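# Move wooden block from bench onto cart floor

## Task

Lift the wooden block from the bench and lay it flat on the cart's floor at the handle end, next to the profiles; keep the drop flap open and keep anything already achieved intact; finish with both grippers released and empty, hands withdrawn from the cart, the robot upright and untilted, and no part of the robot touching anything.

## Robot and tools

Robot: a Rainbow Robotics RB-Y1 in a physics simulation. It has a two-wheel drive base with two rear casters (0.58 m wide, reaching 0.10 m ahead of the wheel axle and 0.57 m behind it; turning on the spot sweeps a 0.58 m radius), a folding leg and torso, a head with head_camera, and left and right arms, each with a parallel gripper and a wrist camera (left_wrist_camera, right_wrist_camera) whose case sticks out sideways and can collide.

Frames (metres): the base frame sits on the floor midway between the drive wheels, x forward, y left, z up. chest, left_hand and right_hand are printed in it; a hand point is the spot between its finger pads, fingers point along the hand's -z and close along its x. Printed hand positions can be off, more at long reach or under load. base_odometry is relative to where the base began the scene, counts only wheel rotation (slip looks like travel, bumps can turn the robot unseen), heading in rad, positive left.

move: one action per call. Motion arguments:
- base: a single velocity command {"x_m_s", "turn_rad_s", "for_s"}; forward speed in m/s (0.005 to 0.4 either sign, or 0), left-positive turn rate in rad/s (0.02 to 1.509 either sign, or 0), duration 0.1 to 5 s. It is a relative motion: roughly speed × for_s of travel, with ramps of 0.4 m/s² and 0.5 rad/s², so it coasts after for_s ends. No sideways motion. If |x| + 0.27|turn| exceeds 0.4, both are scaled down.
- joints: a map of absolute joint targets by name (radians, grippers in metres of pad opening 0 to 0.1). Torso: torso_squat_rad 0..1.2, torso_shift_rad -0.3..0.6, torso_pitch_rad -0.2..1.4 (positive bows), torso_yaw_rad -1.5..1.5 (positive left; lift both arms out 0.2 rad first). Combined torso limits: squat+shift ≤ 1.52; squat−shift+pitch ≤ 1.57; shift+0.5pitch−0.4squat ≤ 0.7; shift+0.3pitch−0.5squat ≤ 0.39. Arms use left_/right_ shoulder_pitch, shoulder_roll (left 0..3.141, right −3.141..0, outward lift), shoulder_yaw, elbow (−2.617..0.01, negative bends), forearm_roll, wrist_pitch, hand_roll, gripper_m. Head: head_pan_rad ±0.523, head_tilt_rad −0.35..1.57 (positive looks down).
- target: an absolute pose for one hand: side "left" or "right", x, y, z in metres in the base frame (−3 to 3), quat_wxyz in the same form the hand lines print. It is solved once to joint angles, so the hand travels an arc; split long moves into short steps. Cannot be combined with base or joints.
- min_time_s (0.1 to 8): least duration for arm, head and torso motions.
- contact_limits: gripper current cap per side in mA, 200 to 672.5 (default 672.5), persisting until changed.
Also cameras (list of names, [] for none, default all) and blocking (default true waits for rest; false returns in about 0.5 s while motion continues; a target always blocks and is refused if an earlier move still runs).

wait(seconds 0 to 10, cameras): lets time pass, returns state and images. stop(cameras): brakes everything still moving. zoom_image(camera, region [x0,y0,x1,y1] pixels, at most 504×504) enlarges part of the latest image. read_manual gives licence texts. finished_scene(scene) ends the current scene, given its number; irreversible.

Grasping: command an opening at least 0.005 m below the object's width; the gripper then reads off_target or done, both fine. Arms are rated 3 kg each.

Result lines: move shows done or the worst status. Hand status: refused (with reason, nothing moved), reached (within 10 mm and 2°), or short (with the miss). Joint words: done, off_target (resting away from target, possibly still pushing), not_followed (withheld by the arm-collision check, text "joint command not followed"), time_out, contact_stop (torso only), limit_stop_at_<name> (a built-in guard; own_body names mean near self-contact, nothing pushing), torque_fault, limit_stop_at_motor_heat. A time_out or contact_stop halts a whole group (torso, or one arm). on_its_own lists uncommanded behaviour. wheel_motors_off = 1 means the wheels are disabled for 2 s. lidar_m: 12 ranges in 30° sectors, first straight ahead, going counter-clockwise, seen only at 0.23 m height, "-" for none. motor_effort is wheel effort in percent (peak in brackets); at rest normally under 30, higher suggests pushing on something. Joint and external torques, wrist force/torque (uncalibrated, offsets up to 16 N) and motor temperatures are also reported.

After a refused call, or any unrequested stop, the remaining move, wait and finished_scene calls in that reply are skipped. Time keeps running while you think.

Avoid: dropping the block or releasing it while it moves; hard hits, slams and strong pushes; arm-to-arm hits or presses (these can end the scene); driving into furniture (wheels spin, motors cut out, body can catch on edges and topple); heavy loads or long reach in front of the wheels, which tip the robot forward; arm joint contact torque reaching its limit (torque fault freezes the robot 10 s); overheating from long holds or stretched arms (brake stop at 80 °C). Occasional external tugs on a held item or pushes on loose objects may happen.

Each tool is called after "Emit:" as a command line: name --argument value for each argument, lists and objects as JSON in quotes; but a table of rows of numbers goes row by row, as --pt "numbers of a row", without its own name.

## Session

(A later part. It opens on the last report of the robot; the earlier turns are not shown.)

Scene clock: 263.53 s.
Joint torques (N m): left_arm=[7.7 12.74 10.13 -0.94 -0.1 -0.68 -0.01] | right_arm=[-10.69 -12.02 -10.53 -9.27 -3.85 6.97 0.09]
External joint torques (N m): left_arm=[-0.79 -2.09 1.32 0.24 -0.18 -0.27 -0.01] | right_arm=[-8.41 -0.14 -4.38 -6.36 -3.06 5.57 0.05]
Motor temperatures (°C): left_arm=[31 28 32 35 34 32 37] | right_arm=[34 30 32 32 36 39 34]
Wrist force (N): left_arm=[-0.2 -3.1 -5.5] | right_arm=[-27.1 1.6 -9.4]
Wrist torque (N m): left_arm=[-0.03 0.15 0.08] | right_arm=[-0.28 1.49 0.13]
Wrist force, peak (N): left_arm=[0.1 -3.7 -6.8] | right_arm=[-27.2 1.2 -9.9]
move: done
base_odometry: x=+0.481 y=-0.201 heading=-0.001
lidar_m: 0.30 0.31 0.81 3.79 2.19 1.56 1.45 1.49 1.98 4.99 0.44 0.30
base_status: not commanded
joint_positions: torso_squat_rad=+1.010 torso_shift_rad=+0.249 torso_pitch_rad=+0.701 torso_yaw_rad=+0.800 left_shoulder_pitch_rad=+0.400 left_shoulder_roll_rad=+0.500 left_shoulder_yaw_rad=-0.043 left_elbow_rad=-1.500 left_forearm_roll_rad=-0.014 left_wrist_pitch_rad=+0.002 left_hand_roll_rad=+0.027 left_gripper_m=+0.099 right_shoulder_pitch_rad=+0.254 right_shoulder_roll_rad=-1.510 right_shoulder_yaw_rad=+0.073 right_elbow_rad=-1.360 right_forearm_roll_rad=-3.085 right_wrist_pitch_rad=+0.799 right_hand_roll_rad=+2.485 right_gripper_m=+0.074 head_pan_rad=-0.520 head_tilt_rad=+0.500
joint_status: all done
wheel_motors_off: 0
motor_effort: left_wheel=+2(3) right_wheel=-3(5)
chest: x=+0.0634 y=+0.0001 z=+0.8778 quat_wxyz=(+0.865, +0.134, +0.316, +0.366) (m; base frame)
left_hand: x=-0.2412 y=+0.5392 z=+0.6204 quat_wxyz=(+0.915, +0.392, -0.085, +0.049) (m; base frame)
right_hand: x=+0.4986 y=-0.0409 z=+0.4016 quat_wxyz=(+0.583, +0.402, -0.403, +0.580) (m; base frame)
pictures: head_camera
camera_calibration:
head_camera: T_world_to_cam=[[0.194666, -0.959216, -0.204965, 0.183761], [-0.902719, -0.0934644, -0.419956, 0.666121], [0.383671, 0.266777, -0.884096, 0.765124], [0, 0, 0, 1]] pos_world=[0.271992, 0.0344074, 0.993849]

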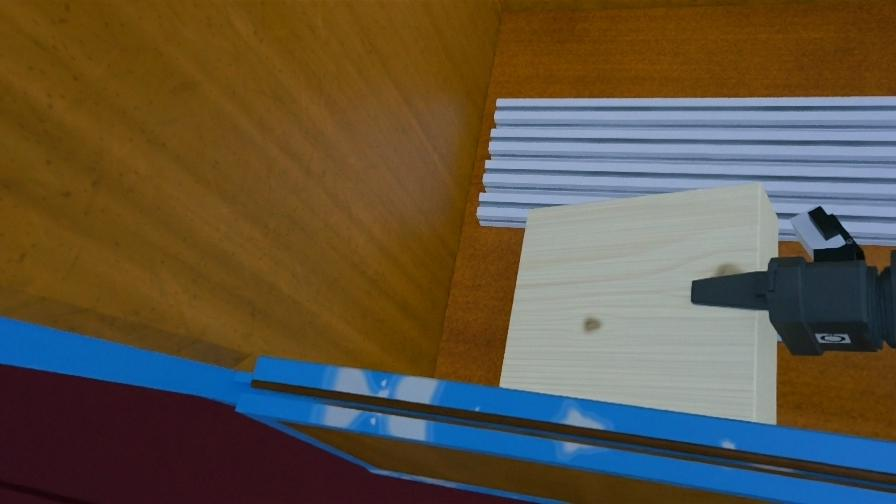

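Emit:
move --joints '{"torso_squat_rad": 1.03, "torso_shift_rad": 0.256}' --min_time_s 1.5 --cameras '[]'

Emit:
move --joints '{"torso_squat_rad": 1.045, "torso_shift_rad": 0.262}' --min_time_s 1.5 --cameras '["head_camera"]'

Scene clock: 267.23 s.
Joint torques (N m): left_arm=[7.99 12.72 9.7 -0.96 -0.01 -0.71 -0.07] | right_arm=[-7.74 -12.02 -10.29 -9.78 -3.17 7.1 0.1]
External joint torques (N m): left_arm=[-0.51 -2.1 0.88 0.22 -0.09 -0.29 -0.07] | right_arm=[-5.45 -0.13 -4.14 -6.88 -2.37 5.71 0.06]
Motor temperatures (°C): left_arm=[31 28 32 35 34 32 37] | right_arm=[34 30 32 32 36 39 34]
Wrist force (N): left_arm=[-0.5 -3.3 -7.0] | right_arm=[-23.3 -6.2 -8.2]
Wrist torque (N m): left_arm=[0.02 0.14 0.10] | right_arm=[-0.01 1.63 0.03]
Wrist force, peak (N): left_arm=[-0.5 -3.3 -7.0] | right_arm=[-27.0 1.1 -9.9]
move: done
base_odometry: x=+0.481 y=-0.201 heading=-0.001
lidar_m: 0.29 0.31 0.82 3.80 2.18 1.56 1.45 1.50 1.99 5.01 0.45 0.31
base_status: not commanded
joint_positions: torso_squat_rad=+1.030 torso_shift_rad=+0.256 torso_pitch_rad=+0.701 torso_yaw_rad=+0.800 left_shoulder_pitch_rad=+0.400 left_shoulder_roll_rad=+0.500 left_shoulder_yaw_rad=-0.043 left_elbow_rad=-1.500 left_forearm_roll_rad=-0.014 left_wrist_pitch_rad=+0.002 left_hand_roll_rad=+0.027 left_gripper_m=+0.099 right_shoulder_pitch_rad=+0.254 right_shoulder_roll_rad=-1.510 right_shoulder_yaw_rad=+0.073 right_elbow_rad=-1.360 right_forearm_roll_rad=-3.085 right_wrist_pitch_rad=+0.799 right_hand_roll_rad=+2.485 right_gripper_m=+0.074 head_pan_rad=-0.520 head_tilt_rad=+0.500
joint_status: all done
wheel_motors_off: 0
motor_effort: left_wheel=+3(4) right_wheel=-4(5)
chest: x=+0.0629 y=+0.0001 z=+0.8657 quat_wxyz=(+0.865, +0.134, +0.316, +0.366) (m; base frame)
left_hand: x=-0.2418 y=+0.5392 z=+0.6081 quat_wxyz=(+0.915, +0.392, -0.085, +0.049) (m; base frame)
right_hand: x=+0.4985 y=-0.0408 z=+0.3897 quat_wxyz=(+0.583, +0.401, -0.403, +0.580) (m; base frame)
pictures: none
No camera images: "cameras" was empty.

Scene clock: 269.03 s.
Joint torques (N m): left_arm=[7.84 12.84 10.39 -1.04 0.11 -0.66 -0.05] | right_arm=[-1.41 -12 -4.4 -2.03 3.15 -2.27 2.11]
External joint torques (N m): left_arm=[-0.64 -1.98 1.58 0.16 0.04 -0.24 -0.05] | right_arm=[0.93 -0.07 1.79 0.9 3.95 -3.67 2.06]
Motor temperatures (°C): left_arm=[31 28 32 35 34 32 37] | right_arm=[34 30 32 32 36 39 34]
Wrist force (N): left_arm=[-0.4 -3.4 -5.3] | right_arm=[2.0 -4.4 13.6]
Wrist torque (N m): left_arm=[0.03 0.15 0.07] | right_arm=[0.49 -3.57 -2.56]
Wrist force, peak (N): left_arm=[-1.1 -3.9 -6.6] | right_arm=[-24.0 -6.8 -8.2]
move: done
base_odometry: x=+0.481 y=-0.201 heading=-0.001
lidar_m: 0.29 0.32 0.82 3.80 2.17 1.56 1.44 1.50 2.00 5.01 0.45 0.31
base_status: not commanded
joint_positions: torso_squat_rad=+1.045 torso_shift_rad=+0.262 torso_pitch_rad=+0.700 torso_yaw_rad=+0.800 left_shoulder_pitch_rad=+0.400 left_shoulder_roll_rad=+0.500 left_shoulder_yaw_rad=-0.043 left_elbow_rad=-1.500 left_forearm_roll_rad=-0.014 left_wrist_pitch_rad=+0.002 left_hand_roll_rad=+0.027 left_gripper_m=+0.099 right_shoulder_pitch_rad=+0.252 right_shoulder_roll_rad=-1.510 right_shoulder_yaw_rad=+0.072 right_elbow_rad=-1.362 right_forearm_roll_rad=-3.087 right_wrist_pitch_rad=+0.802 right_hand_roll_rad=+2.484 right_gripper_m=+0.074 head_pan_rad=-0.520 head_tilt_rad=+0.500
joint_status: all done
wheel_motors_off: 0
motor_effort: left_wheel=+1(3) right_wheel=-5(5)
chest: x=+0.0622 y=+0.0000 z=+0.8566 quat_wxyz=(+0.865, +0.133, +0.316, +0.366) (m; base frame)
left_hand: x=-0.2420 y=+0.5392 z=+0.5987 quat_wxyz=(+0.915, +0.392, -0.085, +0.049) (m; base frame)
right_hand: x=+0.4989 y=-0.0395 z=+0.3829 quat_wxyz=(+0.581, +0.403, -0.406, +0.579) (m; base frame)
pictures: head_camera
camera_calibration:
head_camera: T_world_to_cam=[[0.194758, -0.959254, -0.204697, 0.179379], [-0.902193, -0.0933098, -0.421119, 0.657057], [0.38486, 0.266692, -0.883605, 0.746344], [0, 0, 0, 1]] pos_world=[0.270618, 0.0343359, 0.972891]

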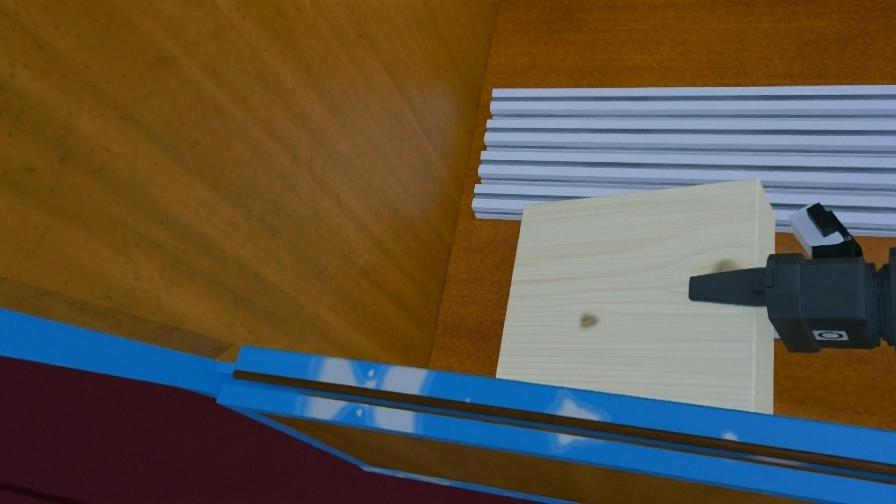

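Emit:
move --target '{"side": "right", "x": 0.502, "y": -0.052, "z": 0.365, "quat_wxyz": [0.5572, 0.4353, -0.4353, 0.5572]}' --min_time_s 2 --cameras '["head_camera"]'

Scene clock: 284.27 s.
Joint torques (N m): left_arm=[7.63 12.53 9.92 -1.08 0.01 -0.75 -0.03] | right_arm=[-12.81 29.91 -4.76 1.06 2.16 -0.84 2.47]
External joint torques (N m): left_arm=[-0.8 -2.21 1.15 0.18 -0.07 -0.31 -0.03] | right_arm=[-10.41 43.79 1.14 3.26 3.12 -2.23 2.42]
External joint torques when the fault began: right_arm=[-16.26 71.81 1.87 5.92 1.21 -2.56 2.69]
Motor temperatures (°C): left_arm=[31 28 32 35 34 32 37] | right_arm=[34 31 32 31 36 38 34]
Wrist force (N): left_arm=[-1.0 -3.4 -5.6] | right_arm=[-3.5 -1.6 -2.1]
Wrist torque (N m): left_arm=[0.01 0.08 0.07] | right_arm=[-0.23 -2.89 -2.61]
Wrist force, peak (N): left_arm=[-0.5 -3.8 -6.8] | right_arm=[-11.3 -31.1 -3.5]
move: torque_fault
TORQUE FAULT: right_shoulder_roll_rad reached its load limit. The robot stopped for 10 seconds, dropped its targets and accepts commands again. The stop added 9.4 s to the call.
base_odometry: x=+0.481 y=-0.201 heading=-0.001
lidar_m: 0.29 0.31 0.43 3.83 2.17 1.57 1.43 1.50 2.00 4.98 0.44 0.30
base_status: not commanded
joint_positions: torso_squat_rad=+1.045 torso_shift_rad=+0.260 torso_pitch_rad=+0.693 torso_yaw_rad=+0.799 left_shoulder_pitch_rad=+0.400 left_shoulder_roll_rad=+0.500 left_shoulder_yaw_rad=-0.043 left_elbow_rad=-1.500 left_forearm_roll_rad=-0.014 left_wrist_pitch_rad=+0.002 left_hand_roll_rad=+0.027 left_gripper_m=+0.099 right_shoulder_pitch_rad=+0.089 right_shoulder_roll_rad=-1.454 right_shoulder_yaw_rad=+0.159 right_elbow_rad=-1.137 right_forearm_roll_rad=-3.039 right_wrist_pitch_rad=+0.980 right_hand_roll_rad=+2.492 right_gripper_m=+0.074 head_pan_rad=-0.520 head_tilt_rad=+0.500
joint_status: right_shoulder_pitch_rad torque_fault (moved -0.163 of -0.253); right_shoulder_roll_rad torque_fault (moved +0.056 of +0.131); right_shoulder_yaw_rad torque_fault (moved +0.087 of +0.138); right_elbow_rad torque_fault (moved +0.225 of +0.318); right_forearm_roll_rad torque_fault (moved +0.048 of +0.078); right_wrist_pitch_rad torque_fault (moved +0.178 of +0.275); right_hand_roll_rad torque_fault (moved +0.008 of +0.014)
wheel_motors_off: 0
on_its_own: right_shoulder_pitch_rad is held at +0.086, not at your -0.001, since a torque_fault; right_shoulder_roll_rad is held at -1.443, not at your -1.379, since a torque_fault; right_shoulder_yaw_rad is held at +0.160, not at your +0.210, since a torque_fault; right_elbow_rad is held at -1.136, not at your -1.044, since a torque_fault; right_forearm_roll_rad is held at -3.038, not at your -3.009, since a torque_fault; right_wrist_pitch_rad is held at +0.979, not at your +1.077, since a torque_fault; right_hand_roll_rad is held at +2.493, not at your +2.499, since a torque_fault
motor_effort: left_wheel=+2(23) right_wheel=-17(41)
chest: x=+0.0599 y=+0.0013 z=+0.8578 quat_wxyz=(+0.866, +0.131, +0.314, +0.366) (m; base frame)
left_hand: x=-0.2429 y=+0.5395 z=+0.5962 quat_wxyz=(+0.915, +0.390, -0.088, +0.050) (m; base frame)
right_hand: x=+0.5161 y=-0.0585 z=+0.3756 quat_wxyz=(+0.568, +0.404, -0.425, +0.577) (m; base frame)
right_hand_status: short (checked arc, planned for 2.0 s): torque_fault, 19 mm and 4.6 deg off.
pictures: head_camera
camera_calibration:
head_camera: T_world_to_cam=[[0.196363, -0.959896, -0.200105, 0.177273], [-0.899529, -0.0951285, -0.426378, 0.659985], [0.390243, 0.263725, -0.882134, 0.746383], [0, 0, 0, 1]] pos_world=[0.267595, 0.0361071, 0.975286]

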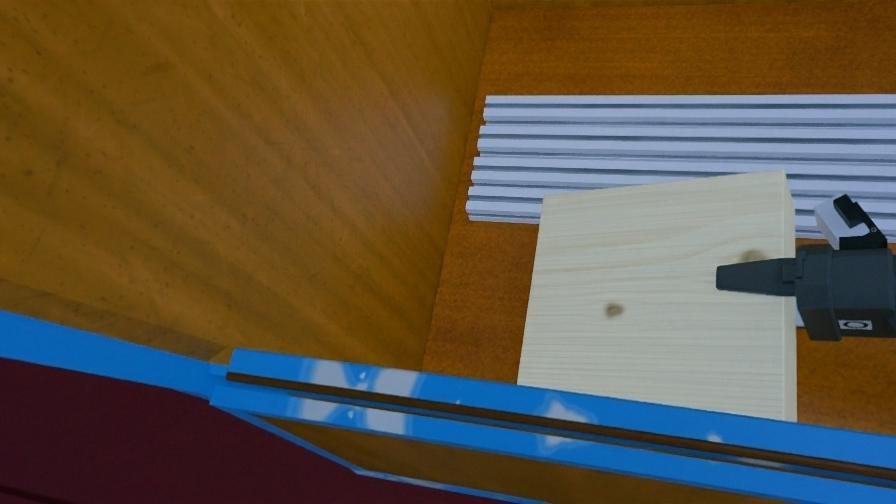

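Emit:
move --joints '{"torso_squat_rad": 0.93, "torso_shift_rad": 0.224, "torso_pitch_rad": 0.7, "torso_yaw_rad": 0.8}' --min_time_s 2 --cameras '["head_camera"]'

Scene clock: 298.67 s.
Joint torques (N m): left_arm=[7.59 12.54 10.02 -1 0.03 -0.68 0.06] | right_arm=[-8.29 -14.05 -9.81 -8.33 -4.38 6.68 0.09]
External joint torques (N m): left_arm=[-0.91 -2.29 1.2 0.17 -0.05 -0.26 0.06] | right_arm=[-6.06 -0.43 -4.05 -6.01 -3.45 5.26 0.04]
Motor temperatures (°C): left_arm=[31 28 32 35 34 32 37] | right_arm=[34 32 32 31 36 37 34]
Wrist force (N): left_arm=[-0.6 -2.8 -6.1] | right_arm=[-26.8 1.6 -7.6]
Wrist torque (N m): left_arm=[-0.04 0.08 0.10] | right_arm=[-0.19 1.58 0.15]
Wrist force, peak (N): left_arm=[-0.6 -4.0 -6.4] | right_arm=[-28.1 1.7 -7.8]
move: done
base_odometry: x=+0.481 y=-0.201 heading=-0.001
lidar_m: 0.29 0.31 0.42 3.81 2.18 1.54 1.45 1.50 2.00 4.99 0.45 0.31
base_status: not commanded
joint_positions: torso_squat_rad=+0.930 torso_shift_rad=+0.224 torso_pitch_rad=+0.701 torso_yaw_rad=+0.800 left_shoulder_pitch_rad=+0.400 left_shoulder_roll_rad=+0.500 left_shoulder_yaw_rad=-0.043 left_elbow_rad=-1.500 left_forearm_roll_rad=-0.014 left_wrist_pitch_rad=+0.002 left_hand_roll_rad=+0.027 left_gripper_m=+0.099 right_shoulder_pitch_rad=+0.088 right_shoulder_roll_rad=-1.443 right_shoulder_yaw_rad=+0.161 right_elbow_rad=-1.135 right_forearm_roll_rad=-3.037 right_wrist_pitch_rad=+0.978 right_hand_roll_rad=+2.493 right_gripper_m=+0.074 head_pan_rad=-0.520 head_tilt_rad=+0.500
joint_status: all done
wheel_motors_off: 0
on_its_own: right_shoulder_pitch_rad is held at +0.086, not at your -0.001, since a torque_fault; right_shoulder_roll_rad is held at -1.443, not at your -1.379, since a torque_fault; right_shoulder_yaw_rad is held at +0.160, not at your +0.210, since a torque_fault; right_elbow_rad is held at -1.136, not at your -1.044, since a torque_fault; right_forearm_roll_rad is held at -3.038, not at your -3.009, since a torque_fault; right_wrist_pitch_rad is held at +0.979, not at your +1.077, since a torque_fault; right_hand_roll_rad is held at +2.493, not at your +2.499, since a torque_fault
motor_effort: left_wheel=+4(5) right_wheel=-4(17)
chest: x=+0.0647 y=+0.0001 z=+0.9250 quat_wxyz=(+0.865, +0.134, +0.316, +0.366) (m; base frame)
left_hand: x=-0.2400 y=+0.5392 z=+0.6675 quat_wxyz=(+0.915, +0.392, -0.084, +0.049) (m; base frame)
right_hand: x=+0.5146 y=-0.0580 z=+0.4363 quat_wxyz=(+0.572, +0.408, -0.424, +0.572) (m; base frame)
pictures: head_camera
camera_calibration:
head_camera: T_world_to_cam=[[0.194586, -0.959255, -0.204856, 0.193129], [-0.902824, -0.0935043, -0.41972, 0.686877], [0.383464, 0.26662, -0.884234, 0.806407], [0, 0, 0, 1]] pos_world=[0.273321, 0.0344813, 1.04091]

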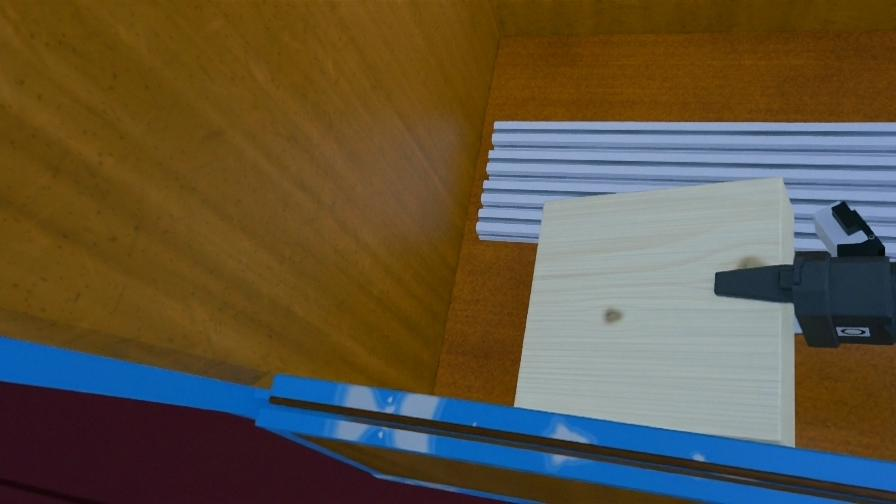

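Emit:
move --joints '{"torso_squat_rad": 0.5, "torso_shift_rad": 0.15, "torso_pitch_rad": 0.7, "torso_yaw_rad": 0.8}' --min_time_s 3 --cameras '["head_camera"]'

Scene clock: 309.27 s.
Joint torques (N m): left_arm=[7.82 12.63 10.02 -1.05 0.02 -0.65 -0.03] | right_arm=[-8.75 -14.26 -9.99 -8.35 -4.57 6.98 -0.01]
External joint torques (N m): left_arm=[-0.68 -2.2 1.2 0.13 -0.06 -0.24 -0.03] | right_arm=[-6.52 -0.65 -4.23 -6.03 -3.64 5.57 -0.06]
Motor temperatures (°C): left_arm=[31 28 32 35 34 32 37] | right_arm=[34 31 32 31 36 38 34]
Wrist force (N): left_arm=[0.2 -2.8 -5.8] | right_arm=[-26.5 1.1 -8.5]
Wrist torque (N m): left_arm=[-0.03 0.19 0.08] | right_arm=[-0.13 1.65 0.16]
Wrist force, peak (N): left_arm=[-0.5 -4.0 -6.9] | right_arm=[-27.7 1.6 -8.1]
move: done
base_odometry: x=+0.481 y=-0.201 heading=-0.001
lidar_m: 0.29 0.30 0.43 3.79 2.19 1.54 1.45 1.49 2.02 4.99 0.45 0.31
base_status: not commanded
joint_positions: torso_squat_rad=+0.500 torso_shift_rad=+0.150 torso_pitch_rad=+0.701 torso_yaw_rad=+0.800 left_shoulder_pitch_rad=+0.400 left_shoulder_roll_rad=+0.500 left_shoulder_yaw_rad=-0.043 left_elbow_rad=-1.500 left_forearm_roll_rad=-0.014 left_wrist_pitch_rad=+0.002 left_hand_roll_rad=+0.027 left_gripper_m=+0.099 right_shoulder_pitch_rad=+0.088 right_shoulder_roll_rad=-1.443 right_shoulder_yaw_rad=+0.161 right_elbow_rad=-1.135 right_forearm_roll_rad=-3.037 right_wrist_pitch_rad=+0.978 right_hand_roll_rad=+2.493 right_gripper_m=+0.074 head_pan_rad=-0.520 head_tilt_rad=+0.500
joint_status: all done
wheel_motors_off: 0
on_its_own: right_shoulder_pitch_rad is held at +0.086, not at your -0.001, since a torque_fault; right_shoulder_roll_rad is held at -1.443, not at your -1.379, since a torque_fault; right_shoulder_yaw_rad is held at +0.160, not at your +0.210, since a torque_fault; right_elbow_rad is held at -1.136, not at your -1.044, since a torque_fault; right_forearm_roll_rad is held at -3.038, not at your -3.009, since a torque_fault; right_wrist_pitch_rad is held at +0.979, not at your +1.077, since a torque_fault; right_hand_roll_rad is held at +2.493, not at your +2.499, since a torque_fault
motor_effort: left_wheel=+4(5) right_wheel=-3(7)
chest: x=+0.0636 y=+0.0002 z=+1.1243 quat_wxyz=(+0.865, +0.134, +0.316, +0.366) (m; base frame)
left_hand: x=-0.2411 y=+0.5393 z=+0.8669 quat_wxyz=(+0.915, +0.392, -0.084, +0.049) (m; base frame)
right_hand: x=+0.5135 y=-0.0580 z=+0.6357 quat_wxyz=(+0.572, +0.408, -0.424, +0.572) (m; base frame)
pictures: head_camera
camera_calibration:
head_camera: T_world_to_cam=[[0.194584, -0.959254, -0.204862, 0.234221], [-0.902827, -0.0935024, -0.419714, 0.769581], [0.383458, 0.266624, -0.884235, 0.983108], [0, 0, 0, 1]] pos_world=[0.272242, 0.0345148, 1.24029]

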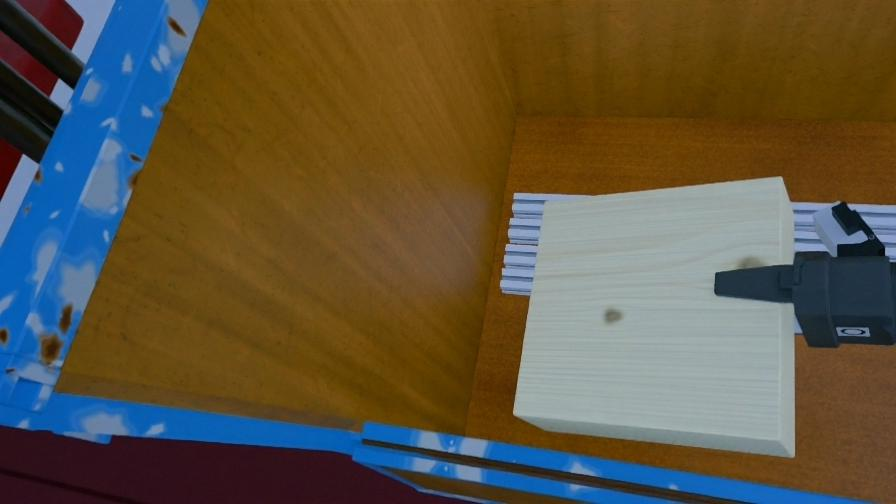

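Emit:
move --target '{"side": "right", "x": 0.49, "y": -0.06, "z": 0.80, "quat_wxyz": [0.5792, 0.4056, -0.4056, 0.5792]}' --min_time_s 2.5 --cameras '[]'

Emit:
move --base '{"x_m_s": -0.15, "for_s": 2.4}' --cameras '["head_camera"]'

Emit:
move --joints '{"torso_squat_rad": 0.548, "torso_shift_rad": 0.256, "torso_pitch_rad": 0.88, "torso_yaw_rad": 1.0}' --min_time_s 4 --cameras '["head_camera"]'

Scene clock: 313.80 s.
Joint torques (N m): left_arm=[7.88 12.6 9.69 -1.05 -0.03 -0.64 -0.03] | right_arm=[-4.08 2.1 -14.42 -9.98 -5.15 4.21 -0.3]
External joint torques (N m): left_arm=[-0.61 -2.22 0.87 0.12 -0.1 -0.22 -0.03] | right_arm=[-4.97 1.49 -6.44 -6.57 -4.16 3.4 -0.35]
Motor temperatures (°C): left_arm=[31 28 32 35 34 32 37] | right_arm=[34 31 32 31 36 38 34]
Wrist force (N): left_arm=[-0.9 -3.7 -5.7] | right_arm=[-27.6 1.4 -9.2]
Wrist torque (N m): left_arm=[0.04 0.06 0.12] | right_arm=[-0.23 1.53 0.13]
Wrist force, peak (N): left_arm=[-0.3 -3.2 -6.8] | right_arm=[-28.5 1.9 -7.7]
move: done
base_odometry: x=+0.481 y=-0.201 heading=-0.001
lidar_m: 0.30 0.30 0.43 3.83 2.18 1.55 1.44 1.48 2.00 4.97 0.46 0.32
base_status: not commanded
joint_positions: torso_squat_rad=+0.500 torso_shift_rad=+0.150 torso_pitch_rad=+0.701 torso_yaw_rad=+0.800 left_shoulder_pitch_rad=+0.400 left_shoulder_roll_rad=+0.500 left_shoulder_yaw_rad=-0.043 left_elbow_rad=-1.500 left_forearm_roll_rad=-0.014 left_wrist_pitch_rad=+0.002 left_hand_roll_rad=+0.027 left_gripper_m=+0.099 right_shoulder_pitch_rad=+1.125 right_shoulder_roll_rad=-1.336 right_shoulder_yaw_rad=-0.992 right_elbow_rad=-1.954 right_forearm_roll_rad=-2.830 right_wrist_pitch_rad=+0.705 right_hand_roll_rad=+2.051 right_gripper_m=+0.074 head_pan_rad=-0.520 head_tilt_rad=+0.500
joint_status: all done
wheel_motors_off: 0
motor_effort: left_wheel=+4(5) right_wheel=-4(6)
chest: x=+0.0636 y=+0.0001 z=+1.1244 quat_wxyz=(+0.865, +0.134, +0.316, +0.366) (m; base frame)
left_hand: x=-0.2411 y=+0.5393 z=+0.8669 quat_wxyz=(+0.915, +0.392, -0.084, +0.049) (m; base frame)
right_hand: x=+0.4898 y=-0.0608 z=+0.7988 quat_wxyz=(+0.580, +0.405, -0.405, +0.579) (m; base frame)
right_hand_status: reached (checked arc, planned for 2.5 s): 1 mm and 0.1 deg off.
pictures: none
No camera images: "cameras" was empty.

Scene clock: 317.13 s.
Joint torques (N m): left_arm=[8.03 12.8 9.84 -1.2 -0.06 -0.63 -0.17] | right_arm=[-4.73 1.8 -13.96 -9.54 -5.32 4.11 -0.42]
External joint torques (N m): left_arm=[-0.47 -2.03 1.02 -0.02 -0.14 -0.21 -0.16] | right_arm=[-5.62 1.19 -5.97 -6.13 -4.32 3.31 -0.47]
Motor temperatures (°C): left_arm=[31 28 32 35 34 32 37] | right_arm=[34 31 32 31 36 38 34]
Wrist force (N): left_arm=[-0.7 -2.9 -5.9] | right_arm=[-26.6 0.6 -8.9]
Wrist torque (N m): left_arm=[-0.03 0.08 0.07] | right_arm=[-0.16 1.58 0.15]
Wrist force, peak (N): left_arm=[-0.6 -3.5 -6.6] | right_arm=[-27.7 -1.6 -9.8]
move: done
base_odometry: x=+0.121 y=-0.200 heading=+0.000
lidar_m: 0.65 0.69 1.67 5.01 1.67 1.18 1.08 1.14 1.51 3.85 0.96 0.69
base_status: done (sent for 2.4 of 2.4 s)
joint_positions: torso_squat_rad=+0.500 torso_shift_rad=+0.150 torso_pitch_rad=+0.701 torso_yaw_rad=+0.800 left_shoulder_pitch_rad=+0.400 left_shoulder_roll_rad=+0.500 left_shoulder_yaw_rad=-0.043 left_elbow_rad=-1.500 left_forearm_roll_rad=-0.014 left_wrist_pitch_rad=+0.002 left_hand_roll_rad=+0.027 left_gripper_m=+0.099 right_shoulder_pitch_rad=+1.125 right_shoulder_roll_rad=-1.336 right_shoulder_yaw_rad=-0.992 right_elbow_rad=-1.954 right_forearm_roll_rad=-2.830 right_wrist_pitch_rad=+0.705 right_hand_roll_rad=+2.051 right_gripper_m=+0.074 head_pan_rad=-0.520 head_tilt_rad=+0.500
joint_status: not commanded
wheel_motors_off: 0
motor_effort: left_wheel=+8(26) right_wheel=-10(25)
chest: x=+0.0636 y=+0.0001 z=+1.1244 quat_wxyz=(+0.865, +0.134, +0.316, +0.366) (m; base frame)
left_hand: x=-0.2411 y=+0.5392 z=+0.8669 quat_wxyz=(+0.915, +0.392, -0.084, +0.049) (m; base frame)
right_hand: x=+0.4898 y=-0.0608 z=+0.7989 quat_wxyz=(+0.580, +0.405, -0.405, +0.579) (m; base frame)
pictures: head_camera
camera_calibration:
head_camera: T_world_to_cam=[[0.194627, -0.959228, -0.204946, 0.234284], [-0.902765, -0.093465, -0.419857, 0.769699], [0.383583, 0.266733, -0.884148, 0.98307], [0, 0, 0, 1]] pos_world=[0.27217, 0.0344541, 1.24036]

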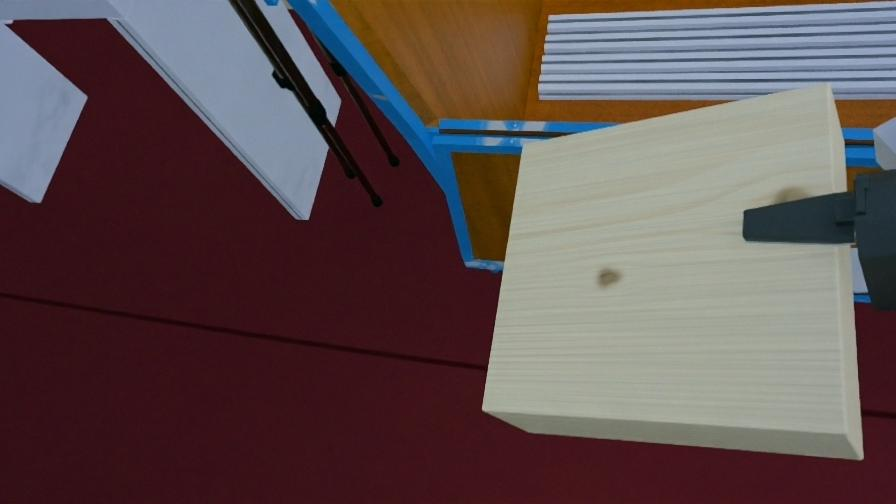

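Scene clock: 321.43 s.
Joint torques (N m): left_arm=[7.84 14.95 11.38 0.57 0.05 -0.32 0.03] | right_arm=[-4.52 0.96 -12.78 -13.51 -5.22 5.34 -0.35]
External joint torques (N m): left_arm=[-0.53 -2.09 1.22 0.07 -0.04 -0.25 0.02] | right_arm=[-5.34 0.27 -6.08 -8.18 -4.25 4.22 -0.4]
Motor temperatures (°C): left_arm=[31 28 32 35 34 32 37] | right_arm=[34 31 32 31 36 38 34]
Wrist force (N): left_arm=[0.5 -3.2 -5.4] | right_arm=[-27.6 -3.2 -4.4]
Wrist torque (N m): left_arm=[-0.05 0.14 0.09] | right_arm=[-0.54 1.57 0.16]
Wrist force, peak (N): left_arm=[0.3 -3.6 -6.1] | right_arm=[-28.1 -2.5 -6.4]
move: done
base_odometry: x=+0.121 y=-0.200 heading=+0.000
lidar_m: 0.65 0.67 1.69 5.00 1.65 1.19 1.09 1.12 1.51 3.86 0.97 0.69
base_status: not commanded
joint_positions: torso_squat_rad=+0.548 torso_shift_rad=+0.256 torso_pitch_rad=+0.881 torso_yaw_rad=+1.000 left_shoulder_pitch_rad=+0.400 left_shoulder_roll_rad=+0.500 left_shoulder_yaw_rad=-0.043 left_elbow_rad=-1.500 left_forearm_roll_rad=-0.014 left_wrist_pitch_rad=+0.002 left_hand_roll_rad=+0.027 left_gripper_m=+0.099 right_shoulder_pitch_rad=+1.125 right_shoulder_roll_rad=-1.336 right_shoulder_yaw_rad=-0.992 right_elbow_rad=-1.953 right_forearm_roll_rad=-2.830 right_wrist_pitch_rad=+0.705 right_hand_roll_rad=+2.051 right_gripper_m=+0.074 head_pan_rad=-0.520 head_tilt_rad=+0.500
joint_status: all done
wheel_motors_off: 0
motor_effort: left_wheel=+9(9) right_wheel=-9(12)
chest: x=+0.1622 y=+0.0001 z=+1.0555 quat_wxyz=(+0.794, +0.204, +0.374, +0.434) (m; base frame)
left_hand: x=-0.2510 y=+0.5152 z=+0.9382 quat_wxyz=(+0.883, +0.464, +0.022, +0.071) (m; base frame)
right_hand: x=+0.5244 y=+0.0466 z=+0.6576 quat_wxyz=(+0.542, +0.523, -0.362, +0.550) (m; base frame)
pictures: head_camera
camera_calibration:
head_camera: T_world_to_cam=[[0.272434, -0.884368, -0.379042, 0.372089], [-0.946215, -0.174797, -0.272257, 0.681029], [0.17452, 0.432827, -0.884423, 0.9185], [0, 0, 0, 1]] pos_world=[0.382733, 0.0505531, 1.13879]

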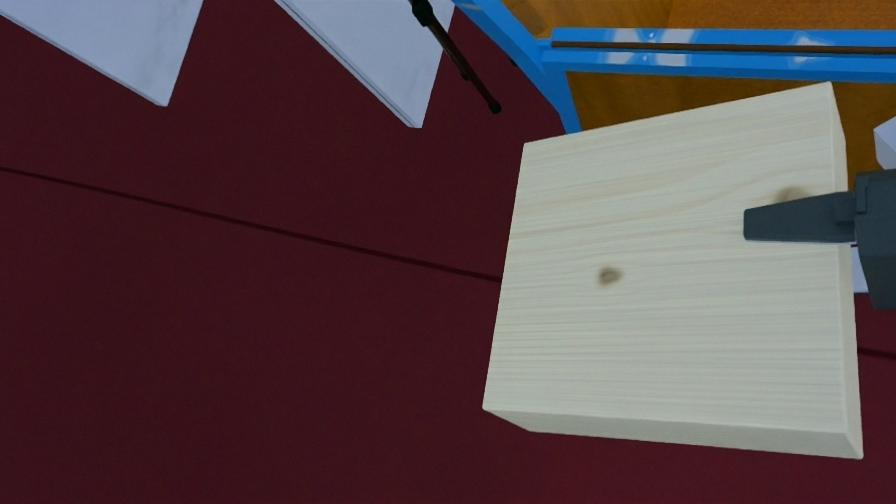

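Emit:
move --joints '{"torso_squat_rad": 0.24, "torso_shift_rad": 0.223, "torso_pitch_rad": 0.88, "torso_yaw_rad": 1.0}' --min_time_s 2.5 --cameras '[]'

Emit:
move --target '{"side": "right", "x": 0.50, "y": -0.06, "z": 0.78, "quat_wxyz": [0.5792, 0.4056, -0.4056, 0.5792]}' --min_time_s 2.5 --cameras '["head_camera", "right_wrist_camera"]'

Scene clock: 327.57 s.
Joint torques (N m): left_arm=[7.59 14.69 11.59 0.64 -0.02 -0.27 0.02] | right_arm=[-4.78 0.9 -12.39 -13.49 -5.21 5.31 -0.39]
External joint torques (N m): left_arm=[-0.79 -2.35 1.43 0.14 -0.11 -0.2 0.01] | right_arm=[-5.6 0.21 -5.7 -8.16 -4.24 4.18 -0.44]
Motor temperatures (°C): left_arm=[31 28 32 35 34 32 37] | right_arm=[34 31 32 31 36 38 34]
Wrist force (N): left_arm=[1.0 -4.4 -5.4] | right_arm=[-27.6 -3.3 -5.0]
Wrist torque (N m): left_arm=[0.08 0.19 0.02] | right_arm=[-0.54 1.62 0.15]
Wrist force, peak (N): left_arm=[0.6 -3.5 -6.4] | right_arm=[-28.4 -3.8 -4.5]
move: done
base_odometry: x=+0.121 y=-0.200 heading=+0.000
lidar_m: 0.65 0.68 1.67 5.01 1.66 1.19 1.09 1.14 1.50 3.85 0.98 0.69
base_status: not commanded
joint_positions: torso_squat_rad=+0.240 torso_shift_rad=+0.223 torso_pitch_rad=+0.881 torso_yaw_rad=+1.000 left_shoulder_pitch_rad=+0.400 left_shoulder_roll_rad=+0.500 left_shoulder_yaw_rad=-0.043 left_elbow_rad=-1.500 left_forearm_roll_rad=-0.014 left_wrist_pitch_rad=+0.002 left_hand_roll_rad=+0.027 left_gripper_m=+0.099 right_shoulder_pitch_rad=+1.125 right_shoulder_roll_rad=-1.336 right_shoulder_yaw_rad=-0.992 right_elbow_rad=-1.953 right_forearm_roll_rad=-2.830 right_wrist_pitch_rad=+0.705 right_hand_roll_rad=+2.051 right_gripper_m=+0.074 head_pan_rad=-0.520 head_tilt_rad=+0.500
joint_status: all done
wheel_motors_off: 0
motor_effort: left_wheel=+7(8) right_wheel=-6(10)
chest: x=+0.1613 y=+0.0001 z=+1.1404 quat_wxyz=(+0.794, +0.204, +0.374, +0.434) (m; base frame)
left_hand: x=-0.2518 y=+0.5153 z=+1.0233 quat_wxyz=(+0.883, +0.464, +0.022, +0.071) (m; base frame)
right_hand: x=+0.5235 y=+0.0466 z=+0.7425 quat_wxyz=(+0.542, +0.523, -0.362, +0.550) (m; base frame)
pictures: none
No camera images: "cameras" was empty.

Scene clock: 330.40 s.
Joint torques (N m): left_arm=[7.65 15.14 11.38 0.68 -0.03 -0.17 -0.06] | right_arm=[5.14 7.04 -10.41 -12.32 -4.95 4.86 0.02]
External joint torques (N m): left_arm=[-0.72 -1.89 1.22 0.18 -0.11 -0.1 -0.07] | right_arm=[-2.12 1.52 -4.41 -8.04 -3.95 3.91 -0.03]
Motor temperatures (°C): left_arm=[31 28 32 35 34 32 37] | right_arm=[34 31 32 31 36 38 34]
Wrist force (N): left_arm=[0.5 -3.7 -5.2] | right_arm=[-26.6 0.2 -9.0]
Wrist torque (N m): left_arm=[0.02 0.14 0.11] | right_arm=[-0.20 1.53 0.16]
Wrist force, peak (N): left_arm=[-0.1 -4.1 -6.0] | right_arm=[-28.3 -3.4 -5.2]
move: done
base_odometry: x=+0.121 y=-0.200 heading=+0.000
lidar_m: 0.65 0.68 1.68 5.01 1.65 1.19 1.08 1.13 1.52 3.86 0.96 0.69
base_status: not commanded
joint_positions: torso_squat_rad=+0.240 torso_shift_rad=+0.223 torso_pitch_rad=+0.881 torso_yaw_rad=+1.000 left_shoulder_pitch_rad=+0.400 left_shoulder_roll_rad=+0.500 left_shoulder_yaw_rad=-0.043 left_elbow_rad=-1.500 left_forearm_roll_rad=-0.014 left_wrist_pitch_rad=+0.002 left_hand_roll_rad=+0.027 left_gripper_m=+0.099 right_shoulder_pitch_rad=+1.319 right_shoulder_roll_rad=-0.824 right_shoulder_yaw_rad=-1.182 right_elbow_rad=-2.214 right_forearm_roll_rad=-2.722 right_wrist_pitch_rad=+0.743 right_hand_roll_rad=+2.141 right_gripper_m=+0.074 head_pan_rad=-0.520 head_tilt_rad=+0.500
joint_status: all done
wheel_motors_off: 0
motor_effort: left_wheel=+7(8) right_wheel=-7(9)
chest: x=+0.1613 y=+0.0001 z=+1.1404 quat_wxyz=(+0.794, +0.204, +0.374, +0.434) (m; base frame)
left_hand: x=-0.2518 y=+0.5152 z=+1.0233 quat_wxyz=(+0.883, +0.464, +0.022, +0.071) (m; base frame)
right_hand: x=+0.5002 y=-0.0600 z=+0.7787 quat_wxyz=(+0.580, +0.404, -0.405, +0.579) (m; base frame)
right_hand_status: reached (checked arc, planned for 2.5 s): 1 mm and 0.2 deg off.
pictures: head_camera, right_wrist_camera
camera_calibration:
head_camera: T_world_to_cam=[[0.272389, -0.884342, -0.379135, 0.404651], [-0.946264, -0.174818, -0.272073, 0.703187], [0.174326, 0.432871, -0.884439, 0.993854], [0, 0, 0, 1]] pos_world=[0.381924, 0.0505691, 1.22374]
right_wrist_camera: T_world_to_cam=[[0.0285486, -0.319963, -0.947, 0.702704], [-0.861863, -0.487772, 0.138821, 0.320823], [-0.506338, 0.812221, -0.289689, 0.59973], [0, 0, 0, 1]] pos_world=[0.56011, -0.105785, 0.794658]

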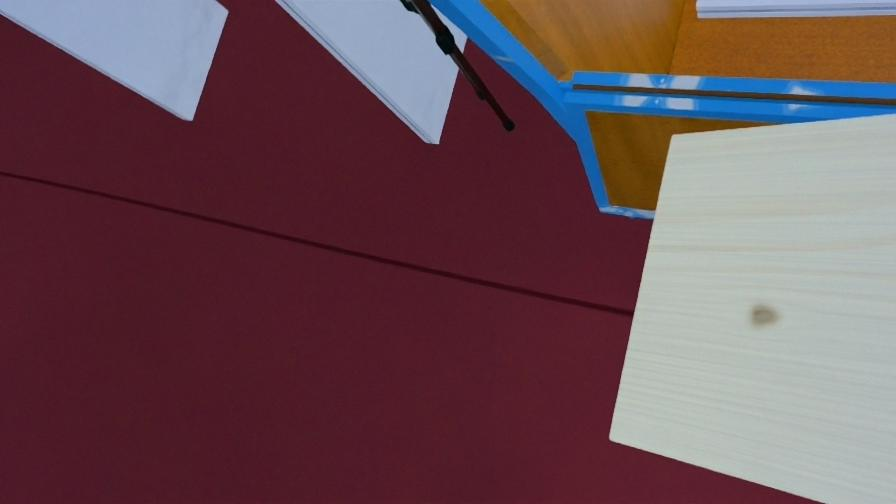

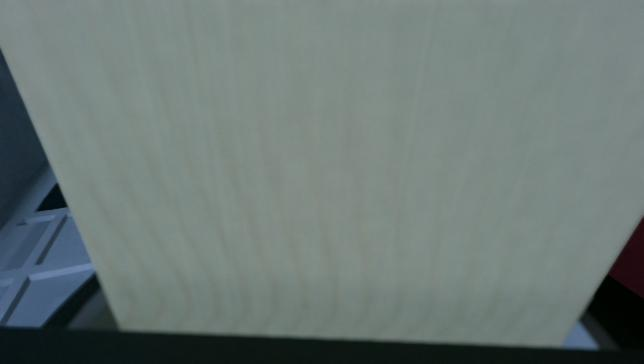

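Emit:
move --joints '{"torso_squat_rad": 0.36, "torso_shift_rad": 0.274, "torso_pitch_rad": 0.95, "torso_yaw_rad": 1.1}' --min_time_s 2.5 --cameras '[]'

Emit:
move --target '{"side": "right", "x": 0.50, "y": -0.06, "z": 0.76, "quat_wxyz": [0.5792, 0.4056, -0.4056, 0.5792]}' --min_time_s 2.5 --cameras '["head_camera"]'

Scene clock: 339.80 s.
Joint torques (N m): left_arm=[6.8 15.58 11.81 1 -0.05 -0.27 -0.04] | right_arm=[4.11 6.47 -9.58 -13.29 -5.07 5.32 0.02]
External joint torques (N m): left_arm=[-0.74 -2.37 1.08 -0.01 -0.14 -0.32 -0.06] | right_arm=[-2.72 0.83 -4.15 -8.16 -4.07 4.24 -0.03]
Motor temperatures (°C): left_arm=[31 29 32 35 34 32 37] | right_arm=[34 30 32 32 36 38 34]
Wrist force (N): left_arm=[0.9 -4.2 -4.7] | right_arm=[-27.4 -0.9 -6.8]
Wrist torque (N m): left_arm=[0.04 0.17 0.05] | right_arm=[-0.32 1.61 0.15]
Wrist force, peak (N): left_arm=[0.4 -4.2 -6.0] | right_arm=[-27.4 1.2 -9.3]
move: done
base_odometry: x=+0.121 y=-0.200 heading=+0.000
lidar_m: 0.65 0.68 1.69 5.01 1.66 1.19 1.09 1.12 1.52 3.85 0.98 0.70
base_status: not commanded
joint_positions: torso_squat_rad=+0.360 torso_shift_rad=+0.274 torso_pitch_rad=+0.951 torso_yaw_rad=+1.100 left_shoulder_pitch_rad=+0.400 left_shoulder_roll_rad=+0.500 left_shoulder_yaw_rad=-0.043 left_elbow_rad=-1.500 left_forearm_roll_rad=-0.014 left_wrist_pitch_rad=+0.002 left_hand_roll_rad=+0.027 left_gripper_m=+0.099 right_shoulder_pitch_rad=+1.319 right_shoulder_roll_rad=-0.824 right_shoulder_yaw_rad=-1.183 right_elbow_rad=-2.214 right_forearm_roll_rad=-2.722 right_wrist_pitch_rad=+0.743 right_hand_roll_rad=+2.141 right_gripper_m=+0.074 head_pan_rad=-0.520 head_tilt_rad=+0.500
joint_status: all done
wheel_motors_off: 0
motor_effort: left_wheel=+7(8) right_wheel=-6(9)
chest: x=+0.2014 y=+0.0001 z=+1.0909 quat_wxyz=(+0.758, +0.239, +0.390, +0.465) (m; base frame)
left_hand: x=-0.2484 y=+0.4954 z=+1.0441 quat_wxyz=(+0.860, +0.500, +0.064, +0.083) (m; base frame)
right_hand: x=+0.5162 y=-0.0103 z=+0.7035 quat_wxyz=(+0.560, +0.459, -0.395, +0.566) (m; base frame)
pictures: none
No camera images: "cameras" was empty.

Scene clock: 342.63 s.
Joint torques (N m): left_arm=[6.78 15.5 11.96 1.06 0.04 -0.16 -0.02] | right_arm=[7.45 8.86 -8.68 -11.03 -5.88 4.94 0.02]
External joint torques (N m): left_arm=[-0.76 -2.45 1.23 0.05 -0.05 -0.21 -0.03] | right_arm=[-1.77 1.56 -3.33 -7.43 -4.79 3.96 -0.03]
Motor temperatures (°C): left_arm=[31 29 32 35 34 32 37] | right_arm=[34 30 32 32 36 38 34]
Wrist force (N): left_arm=[0.6 -4.5 -5.0] | right_arm=[-27.0 1.2 -8.7]
Wrist torque (N m): left_arm=[0.07 0.12 0.07] | right_arm=[-0.24 1.53 0.15]
Wrist force, peak (N): left_arm=[0.7 -5.3 -4.9] | right_arm=[-28.1 -1.1 -6.7]
move: done
base_odometry: x=+0.121 y=-0.200 heading=+0.000
lidar_m: 0.65 0.68 1.68 5.01 1.65 1.19 1.08 1.12 1.50 3.85 0.96 0.70
base_status: not commanded
joint_positions: torso_squat_rad=+0.360 torso_shift_rad=+0.274 torso_pitch_rad=+0.951 torso_yaw_rad=+1.100 left_shoulder_pitch_rad=+0.400 left_shoulder_roll_rad=+0.500 left_shoulder_yaw_rad=-0.043 left_elbow_rad=-1.500 left_forearm_roll_rad=-0.014 left_wrist_pitch_rad=+0.002 left_hand_roll_rad=+0.027 left_gripper_m=+0.099 right_shoulder_pitch_rad=+1.429 right_shoulder_roll_rad=-0.470 right_shoulder_yaw_rad=-1.322 right_elbow_rad=-2.383 right_forearm_roll_rad=-2.755 right_wrist_pitch_rad=+0.849 right_hand_roll_rad=+2.165 right_gripper_m=+0.074 head_pan_rad=-0.520 head_tilt_rad=+0.500
joint_status: all done
wheel_motors_off: 0
motor_effort: left_wheel=+7(8) right_wheel=-8(9)
chest: x=+0.2014 y=+0.0001 z=+1.0909 quat_wxyz=(+0.758, +0.239, +0.390, +0.465) (m; base frame)
left_hand: x=-0.2484 y=+0.4954 z=+1.0441 quat_wxyz=(+0.860, +0.500, +0.064, +0.083) (m; base frame)
right_hand: x=+0.5003 y=-0.0605 z=+0.7592 quat_wxyz=(+0.580, +0.405, -0.405, +0.579) (m; base frame)
right_hand_status: reached (checked arc, planned for 2.5 s): 1 mm and 0.2 deg off.
pictures: head_camera
camera_calibration:
head_camera: T_world_to_cam=[[0.295209, -0.833434, -0.467162, 0.466402], [-0.95166, -0.213089, -0.221215, 0.673178], [0.0848208, 0.509884, -0.856051, 0.930129], [0, 0, 0, 1]] pos_world=[0.424056, 0.0579047, 1.16304]

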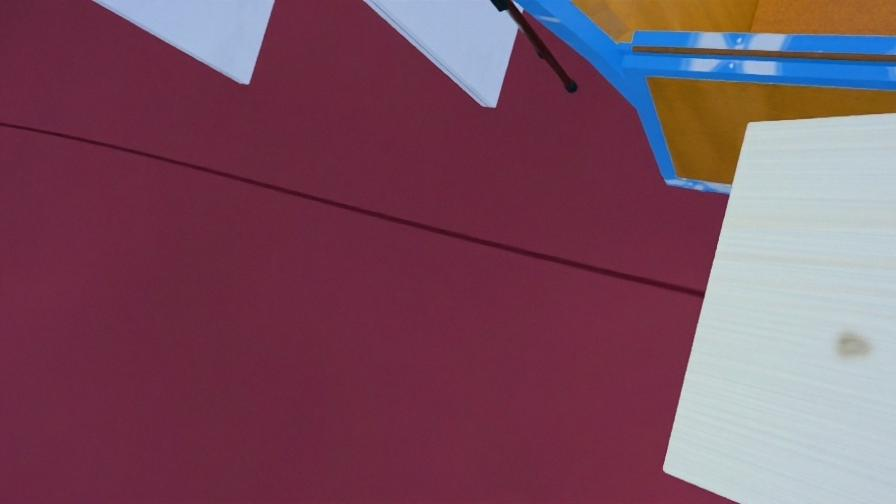

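Emit:
move --base '{"x_m_s": -0.1, "for_s": 0.6}' --cameras '[]'

Emit:
move --target '{"side": "right", "x": 0.50, "y": -0.045, "z": 0.65, "quat_wxyz": [0.5792, 0.4056, -0.4056, 0.5792]}' --min_time_s 2.5 --cameras '["head_camera"]'

Scene clock: 345.50 s.
Joint torques (N m): left_arm=[6.62 15.61 11.69 1.11 0.05 -0.14 -0.05] | right_arm=[7.42 8.6 -7.49 -10.61 -5.77 4.9 -0.06]
External joint torques (N m): left_arm=[-0.91 -2.34 0.96 0.11 -0.04 -0.19 -0.06] | right_arm=[-1.8 1.29 -2.15 -7.02 -4.68 3.92 -0.11]
Motor temperatures (°C): left_arm=[31 29 32 35 34 32 37] | right_arm=[34 30 32 32 36 38 34]
Wrist force (N): left_arm=[0.8 -4.5 -4.4] | right_arm=[-26.4 0.7 -9.5]
Wrist torque (N m): left_arm=[0.11 0.14 0.05] | right_arm=[-0.23 1.67 0.15]
Wrist force, peak (N): left_arm=[2.0 -4.5 -5.3] | right_arm=[-27.6 2.3 -9.4]
move: done
base_odometry: x=+0.061 y=-0.200 heading=+0.000
lidar_m: 0.71 0.74 1.71 4.68 1.57 1.12 1.02 1.05 1.43 3.66 1.06 0.76
base_status: done (sent for 0.6 of 0.6 s)
joint_positions: torso_squat_rad=+0.360 torso_shift_rad=+0.274 torso_pitch_rad=+0.951 torso_yaw_rad=+1.100 left_shoulder_pitch_rad=+0.400 left_shoulder_roll_rad=+0.500 left_shoulder_yaw_rad=-0.043 left_elbow_rad=-1.500 left_forearm_roll_rad=-0.014 left_wrist_pitch_rad=+0.002 left_hand_roll_rad=+0.027 left_gripper_m=+0.099 right_shoulder_pitch_rad=+1.429 right_shoulder_roll_rad=-0.470 right_shoulder_yaw_rad=-1.322 right_elbow_rad=-2.383 right_forearm_roll_rad=-2.755 right_wrist_pitch_rad=+0.849 right_hand_roll_rad=+2.165 right_gripper_m=+0.074 head_pan_rad=-0.520 head_tilt_rad=+0.500
joint_status: not commanded
wheel_motors_off: 0
motor_effort: left_wheel=+4(22) right_wheel=+0(27)
chest: x=+0.2013 y=+0.0001 z=+1.0909 quat_wxyz=(+0.758, +0.239, +0.390, +0.465) (m; base frame)
left_hand: x=-0.2484 y=+0.4954 z=+1.0441 quat_wxyz=(+0.860, +0.500, +0.064, +0.083) (m; base frame)
right_hand: x=+0.5002 y=-0.0605 z=+0.7592 quat_wxyz=(+0.580, +0.405, -0.405, +0.579) (m; base frame)
pictures: none
No camera images: "cameras" was empty.

Scene clock: 348.33 s.
Joint torques (N m): left_arm=[6.99 15.5 11.91 0.98 0 -0.09 0.06] | right_arm=[3.95 3.55 -5.02 -13.01 -4.51 5.71 0.06]
External joint torques (N m): left_arm=[-0.55 -2.46 1.18 -0.02 -0.09 -0.14 0.05] | right_arm=[-4.56 -1.95 -0.29 -8.04 -3.6 4.54 0.01]
Motor temperatures (°C): left_arm=[31 29 32 35 34 32 37] | right_arm=[34 30 32 32 36 38 34]
Wrist force (N): left_arm=[1.1 -4.1 -4.6] | right_arm=[-26.3 0.9 -9.2]
Wrist torque (N m): left_arm=[0.05 0.18 0.09] | right_arm=[-0.26 1.63 0.14]
Wrist force, peak (N): left_arm=[0.4 -5.0 -5.4] | right_arm=[-27.2 0.8 -9.6]
move: done
base_odometry: x=+0.061 y=-0.200 heading=+0.000
lidar_m: 0.71 0.74 1.71 4.67 1.56 1.12 1.03 1.06 1.44 3.65 1.07 0.75
base_status: not commanded
joint_positions: torso_squat_rad=+0.360 torso_shift_rad=+0.274 torso_pitch_rad=+0.951 torso_yaw_rad=+1.100 left_shoulder_pitch_rad=+0.400 left_shoulder_roll_rad=+0.500 left_shoulder_yaw_rad=-0.043 left_elbow_rad=-1.500 left_forearm_roll_rad=-0.014 left_wrist_pitch_rad=+0.002 left_hand_roll_rad=+0.027 left_gripper_m=+0.099 right_shoulder_pitch_rad=+1.225 right_shoulder_roll_rad=-0.745 right_shoulder_yaw_rad=-1.039 right_elbow_rad=-2.095 right_forearm_roll_rad=-2.644 right_wrist_pitch_rad=+0.753 right_hand_roll_rad=+2.299 right_gripper_m=+0.074 head_pan_rad=-0.520 head_tilt_rad=+0.500
joint_status: all done
wheel_motors_off: 0
motor_effort: left_wheel=+2(4) right_wheel=-1(4)
chest: x=+0.2013 y=+0.0001 z=+1.0909 quat_wxyz=(+0.758, +0.239, +0.390, +0.465) (m; base frame)
left_hand: x=-0.2484 y=+0.4954 z=+1.0441 quat_wxyz=(+0.860, +0.500, +0.064, +0.083) (m; base frame)
right_hand: x=+0.5000 y=-0.0461 z=+0.6494 quat_wxyz=(+0.581, +0.404, -0.404, +0.580) (m; base frame)
right_hand_status: reached (checked arc, planned for 2.5 s): 1 mm and 0.4 deg off.
pictures: head_camera
camera_calibration:
head_camera: T_world_to_cam=[[0.295238, -0.833421, -0.467165, 0.466414], [-0.951649, -0.213097, -0.221257, 0.673187], [0.0848486, 0.509901, -0.856039, 0.930117], [0, 0, 0, 1]] pos_world=[0.424015, 0.0579062, 1.16306]

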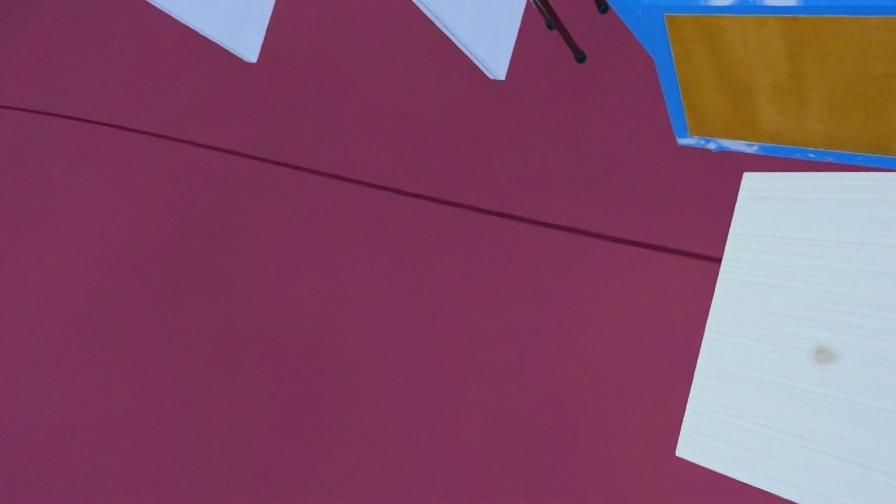

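Emit:
move --base '{"x_m_s": -0.15, "for_s": 2.0}' --cameras '[]'

Emit:
move --joints '{"right_shoulder_pitch_rad": 1.822, "right_shoulder_roll_rad": -1.055, "right_shoulder_yaw_rad": -0.976, "right_elbow_rad": -2.095, "right_forearm_roll_rad": -0.46, "right_wrist_pitch_rad": -0.9, "right_hand_roll_rad": 0.0}' --min_time_s 4 --cameras '["head_camera", "right_wrist_camera"]'

Scene clock: 363.87 s.
Joint torques (N m): left_arm=[7.07 15.45 11.73 0.82 0.08 -0.21 0] | right_arm=[4.79 3.88 -6.23 -13.61 -4.76 6 0.02]
External joint torques (N m): left_arm=[-0.47 -2.5 1 -0.18 -0.01 -0.26 -0.01] | right_arm=[-3.71 -1.63 -1.5 -8.65 -3.85 4.83 -0.03]
Motor temperatures (°C): left_arm=[30 29 32 35 34 32 37] | right_arm=[34 30 32 32 36 38 34]
Wrist force (N): left_arm=[0.8 -4.6 -4.5] | right_arm=[-27.1 1.4 -8.9]
Wrist torque (N m): left_arm=[0.11 0.17 0.08] | right_arm=[-0.27 1.51 0.13]
Wrist force, peak (N): left_arm=[1.0 -4.7 -5.3] | right_arm=[-27.8 1.1 -9.6]
move: done
base_odometry: x=-0.239 y=-0.200 heading=+0.000
lidar_m: 1.01 1.05 1.87 3.39 1.11 0.81 0.73 0.75 1.02 2.62 2.66 1.07
base_status: done (sent for 2 of 2 s)
joint_positions: torso_squat_rad=+0.360 torso_shift_rad=+0.274 torso_pitch_rad=+0.951 torso_yaw_rad=+1.100 left_shoulder_pitch_rad=+0.400 left_shoulder_roll_rad=+0.500 left_shoulder_yaw_rad=-0.043 left_elbow_rad=-1.500 left_forearm_roll_rad=-0.014 left_wrist_pitch_rad=+0.002 left_hand_roll_rad=+0.027 left_gripper_m=+0.099 right_shoulder_pitch_rad=+1.225 right_shoulder_roll_rad=-0.745 right_shoulder_yaw_rad=-1.039 right_elbow_rad=-2.095 right_forearm_roll_rad=-2.644 right_wrist_pitch_rad=+0.753 right_hand_roll_rad=+2.299 right_gripper_m=+0.074 head_pan_rad=-0.520 head_tilt_rad=+0.500
joint_status: not commanded
wheel_motors_off: 0
motor_effort: left_wheel=+1(22) right_wheel=-4(25)
chest: x=+0.2014 y=+0.0001 z=+1.0909 quat_wxyz=(+0.758, +0.239, +0.390, +0.465) (m; base frame)
left_hand: x=-0.2484 y=+0.4954 z=+1.0441 quat_wxyz=(+0.860, +0.500, +0.064, +0.083) (m; base frame)
right_hand: x=+0.5000 y=-0.0461 z=+0.6493 quat_wxyz=(+0.581, +0.404, -0.404, +0.580) (m; base frame)
pictures: none
No camera images: "cameras" was empty.

Scene clock: 368.17 s.
Joint torques (N m): left_arm=[6.8 15.36 11.89 0.98 0.05 -0.08 -0.01] | right_arm=[3.25 10.07 -4.59 -11.67 0.04 -8.76 -0.35]
External joint torques (N m): left_arm=[-0.74 -2.59 1.16 -0.02 -0.04 -0.13 -0.02] | right_arm=[-2.38 -0.76 -2.02 -7.9 -0.12 -6.89 -0.4]
Motor temperatures (°C): left_arm=[30 29 32 35 34 32 37] | right_arm=[34 30 32 32 36 38 34]
Wrist force (N): left_arm=[0.8 -4.1 -4.6] | right_arm=[-27.5 -0.8 -5.9]
Wrist torque (N m): left_arm=[0.03 0.15 0.10] | right_arm=[-0.33 1.60 0.17]
Wrist force, peak (N): left_arm=[1.4 -5.0 -4.8] | right_arm=[-26.7 3.4 -10.2]
move: done
base_odometry: x=-0.239 y=-0.200 heading=+0.000
lidar_m: 1.02 1.05 1.89 3.39 1.12 0.81 0.73 0.76 1.02 2.59 2.65 1.07
base_status: not commanded
joint_positions: torso_squat_rad=+0.360 torso_shift_rad=+0.274 torso_pitch_rad=+0.951 torso_yaw_rad=+1.100 left_shoulder_pitch_rad=+0.400 left_shoulder_roll_rad=+0.500 left_shoulder_yaw_rad=-0.043 left_elbow_rad=-1.500 left_forearm_roll_rad=-0.014 left_wrist_pitch_rad=+0.002 left_hand_roll_rad=+0.027 left_gripper_m=+0.099 right_shoulder_pitch_rad=+1.822 right_shoulder_roll_rad=-1.054 right_shoulder_yaw_rad=-0.976 right_elbow_rad=-2.093 right_forearm_roll_rad=-0.460 right_wrist_pitch_rad=-0.898 right_hand_roll_rad=+0.000 right_gripper_m=+0.074 head_pan_rad=-0.520 head_tilt_rad=+0.500
joint_status: all done
wheel_motors_off: 0
motor_effort: left_wheel=+2(3) right_wheel=-2(4)
chest: x=+0.2014 y=+0.0001 z=+1.0909 quat_wxyz=(+0.758, +0.239, +0.390, +0.465) (m; base frame)
left_hand: x=-0.2484 y=+0.4954 z=+1.0441 quat_wxyz=(+0.860, +0.500, +0.064, +0.083) (m; base frame)
right_hand: x=+0.4944 y=-0.0434 z=+0.6794 quat_wxyz=(+0.557, +0.453, -0.421, +0.554) (m; base frame)
pictures: head_camera, right_wrist_camera
camera_calibration:
head_camera: T_world_to_cam=[[0.295224, -0.833403, -0.467206, 0.466443], [-0.951659, -0.213109, -0.221201, 0.673156], [0.0847839, 0.509925, -0.85603, 0.930102], [0, 0, 0, 1]] pos_world=[0.424052, 0.0579084, 1.16302]
right_wrist_camera: T_world_to_cam=[[-0.0031465, -0.209362, -0.977833, 0.655572], [-0.844112, -0.523721, 0.114849, 0.343638], [-0.536157, 0.825763, -0.175077, 0.49206], [0, 0, 0, 1]] pos_world=[0.555953, -0.0891027, 0.687722]

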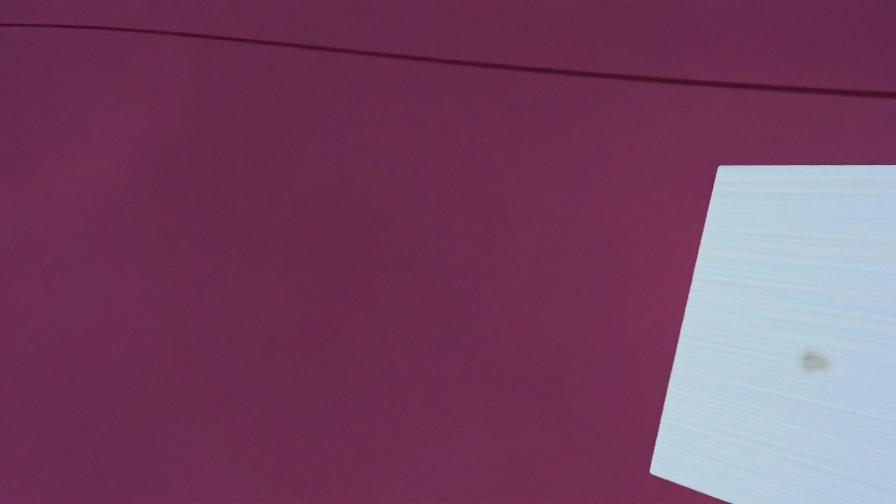

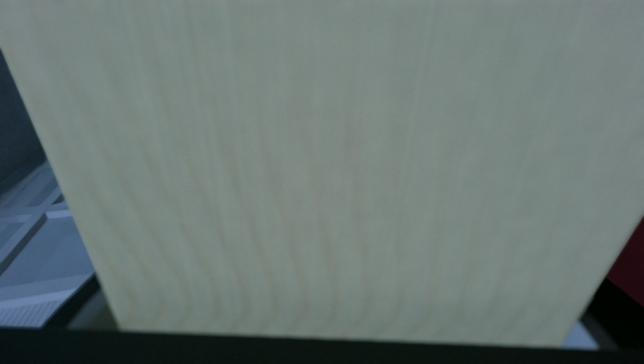

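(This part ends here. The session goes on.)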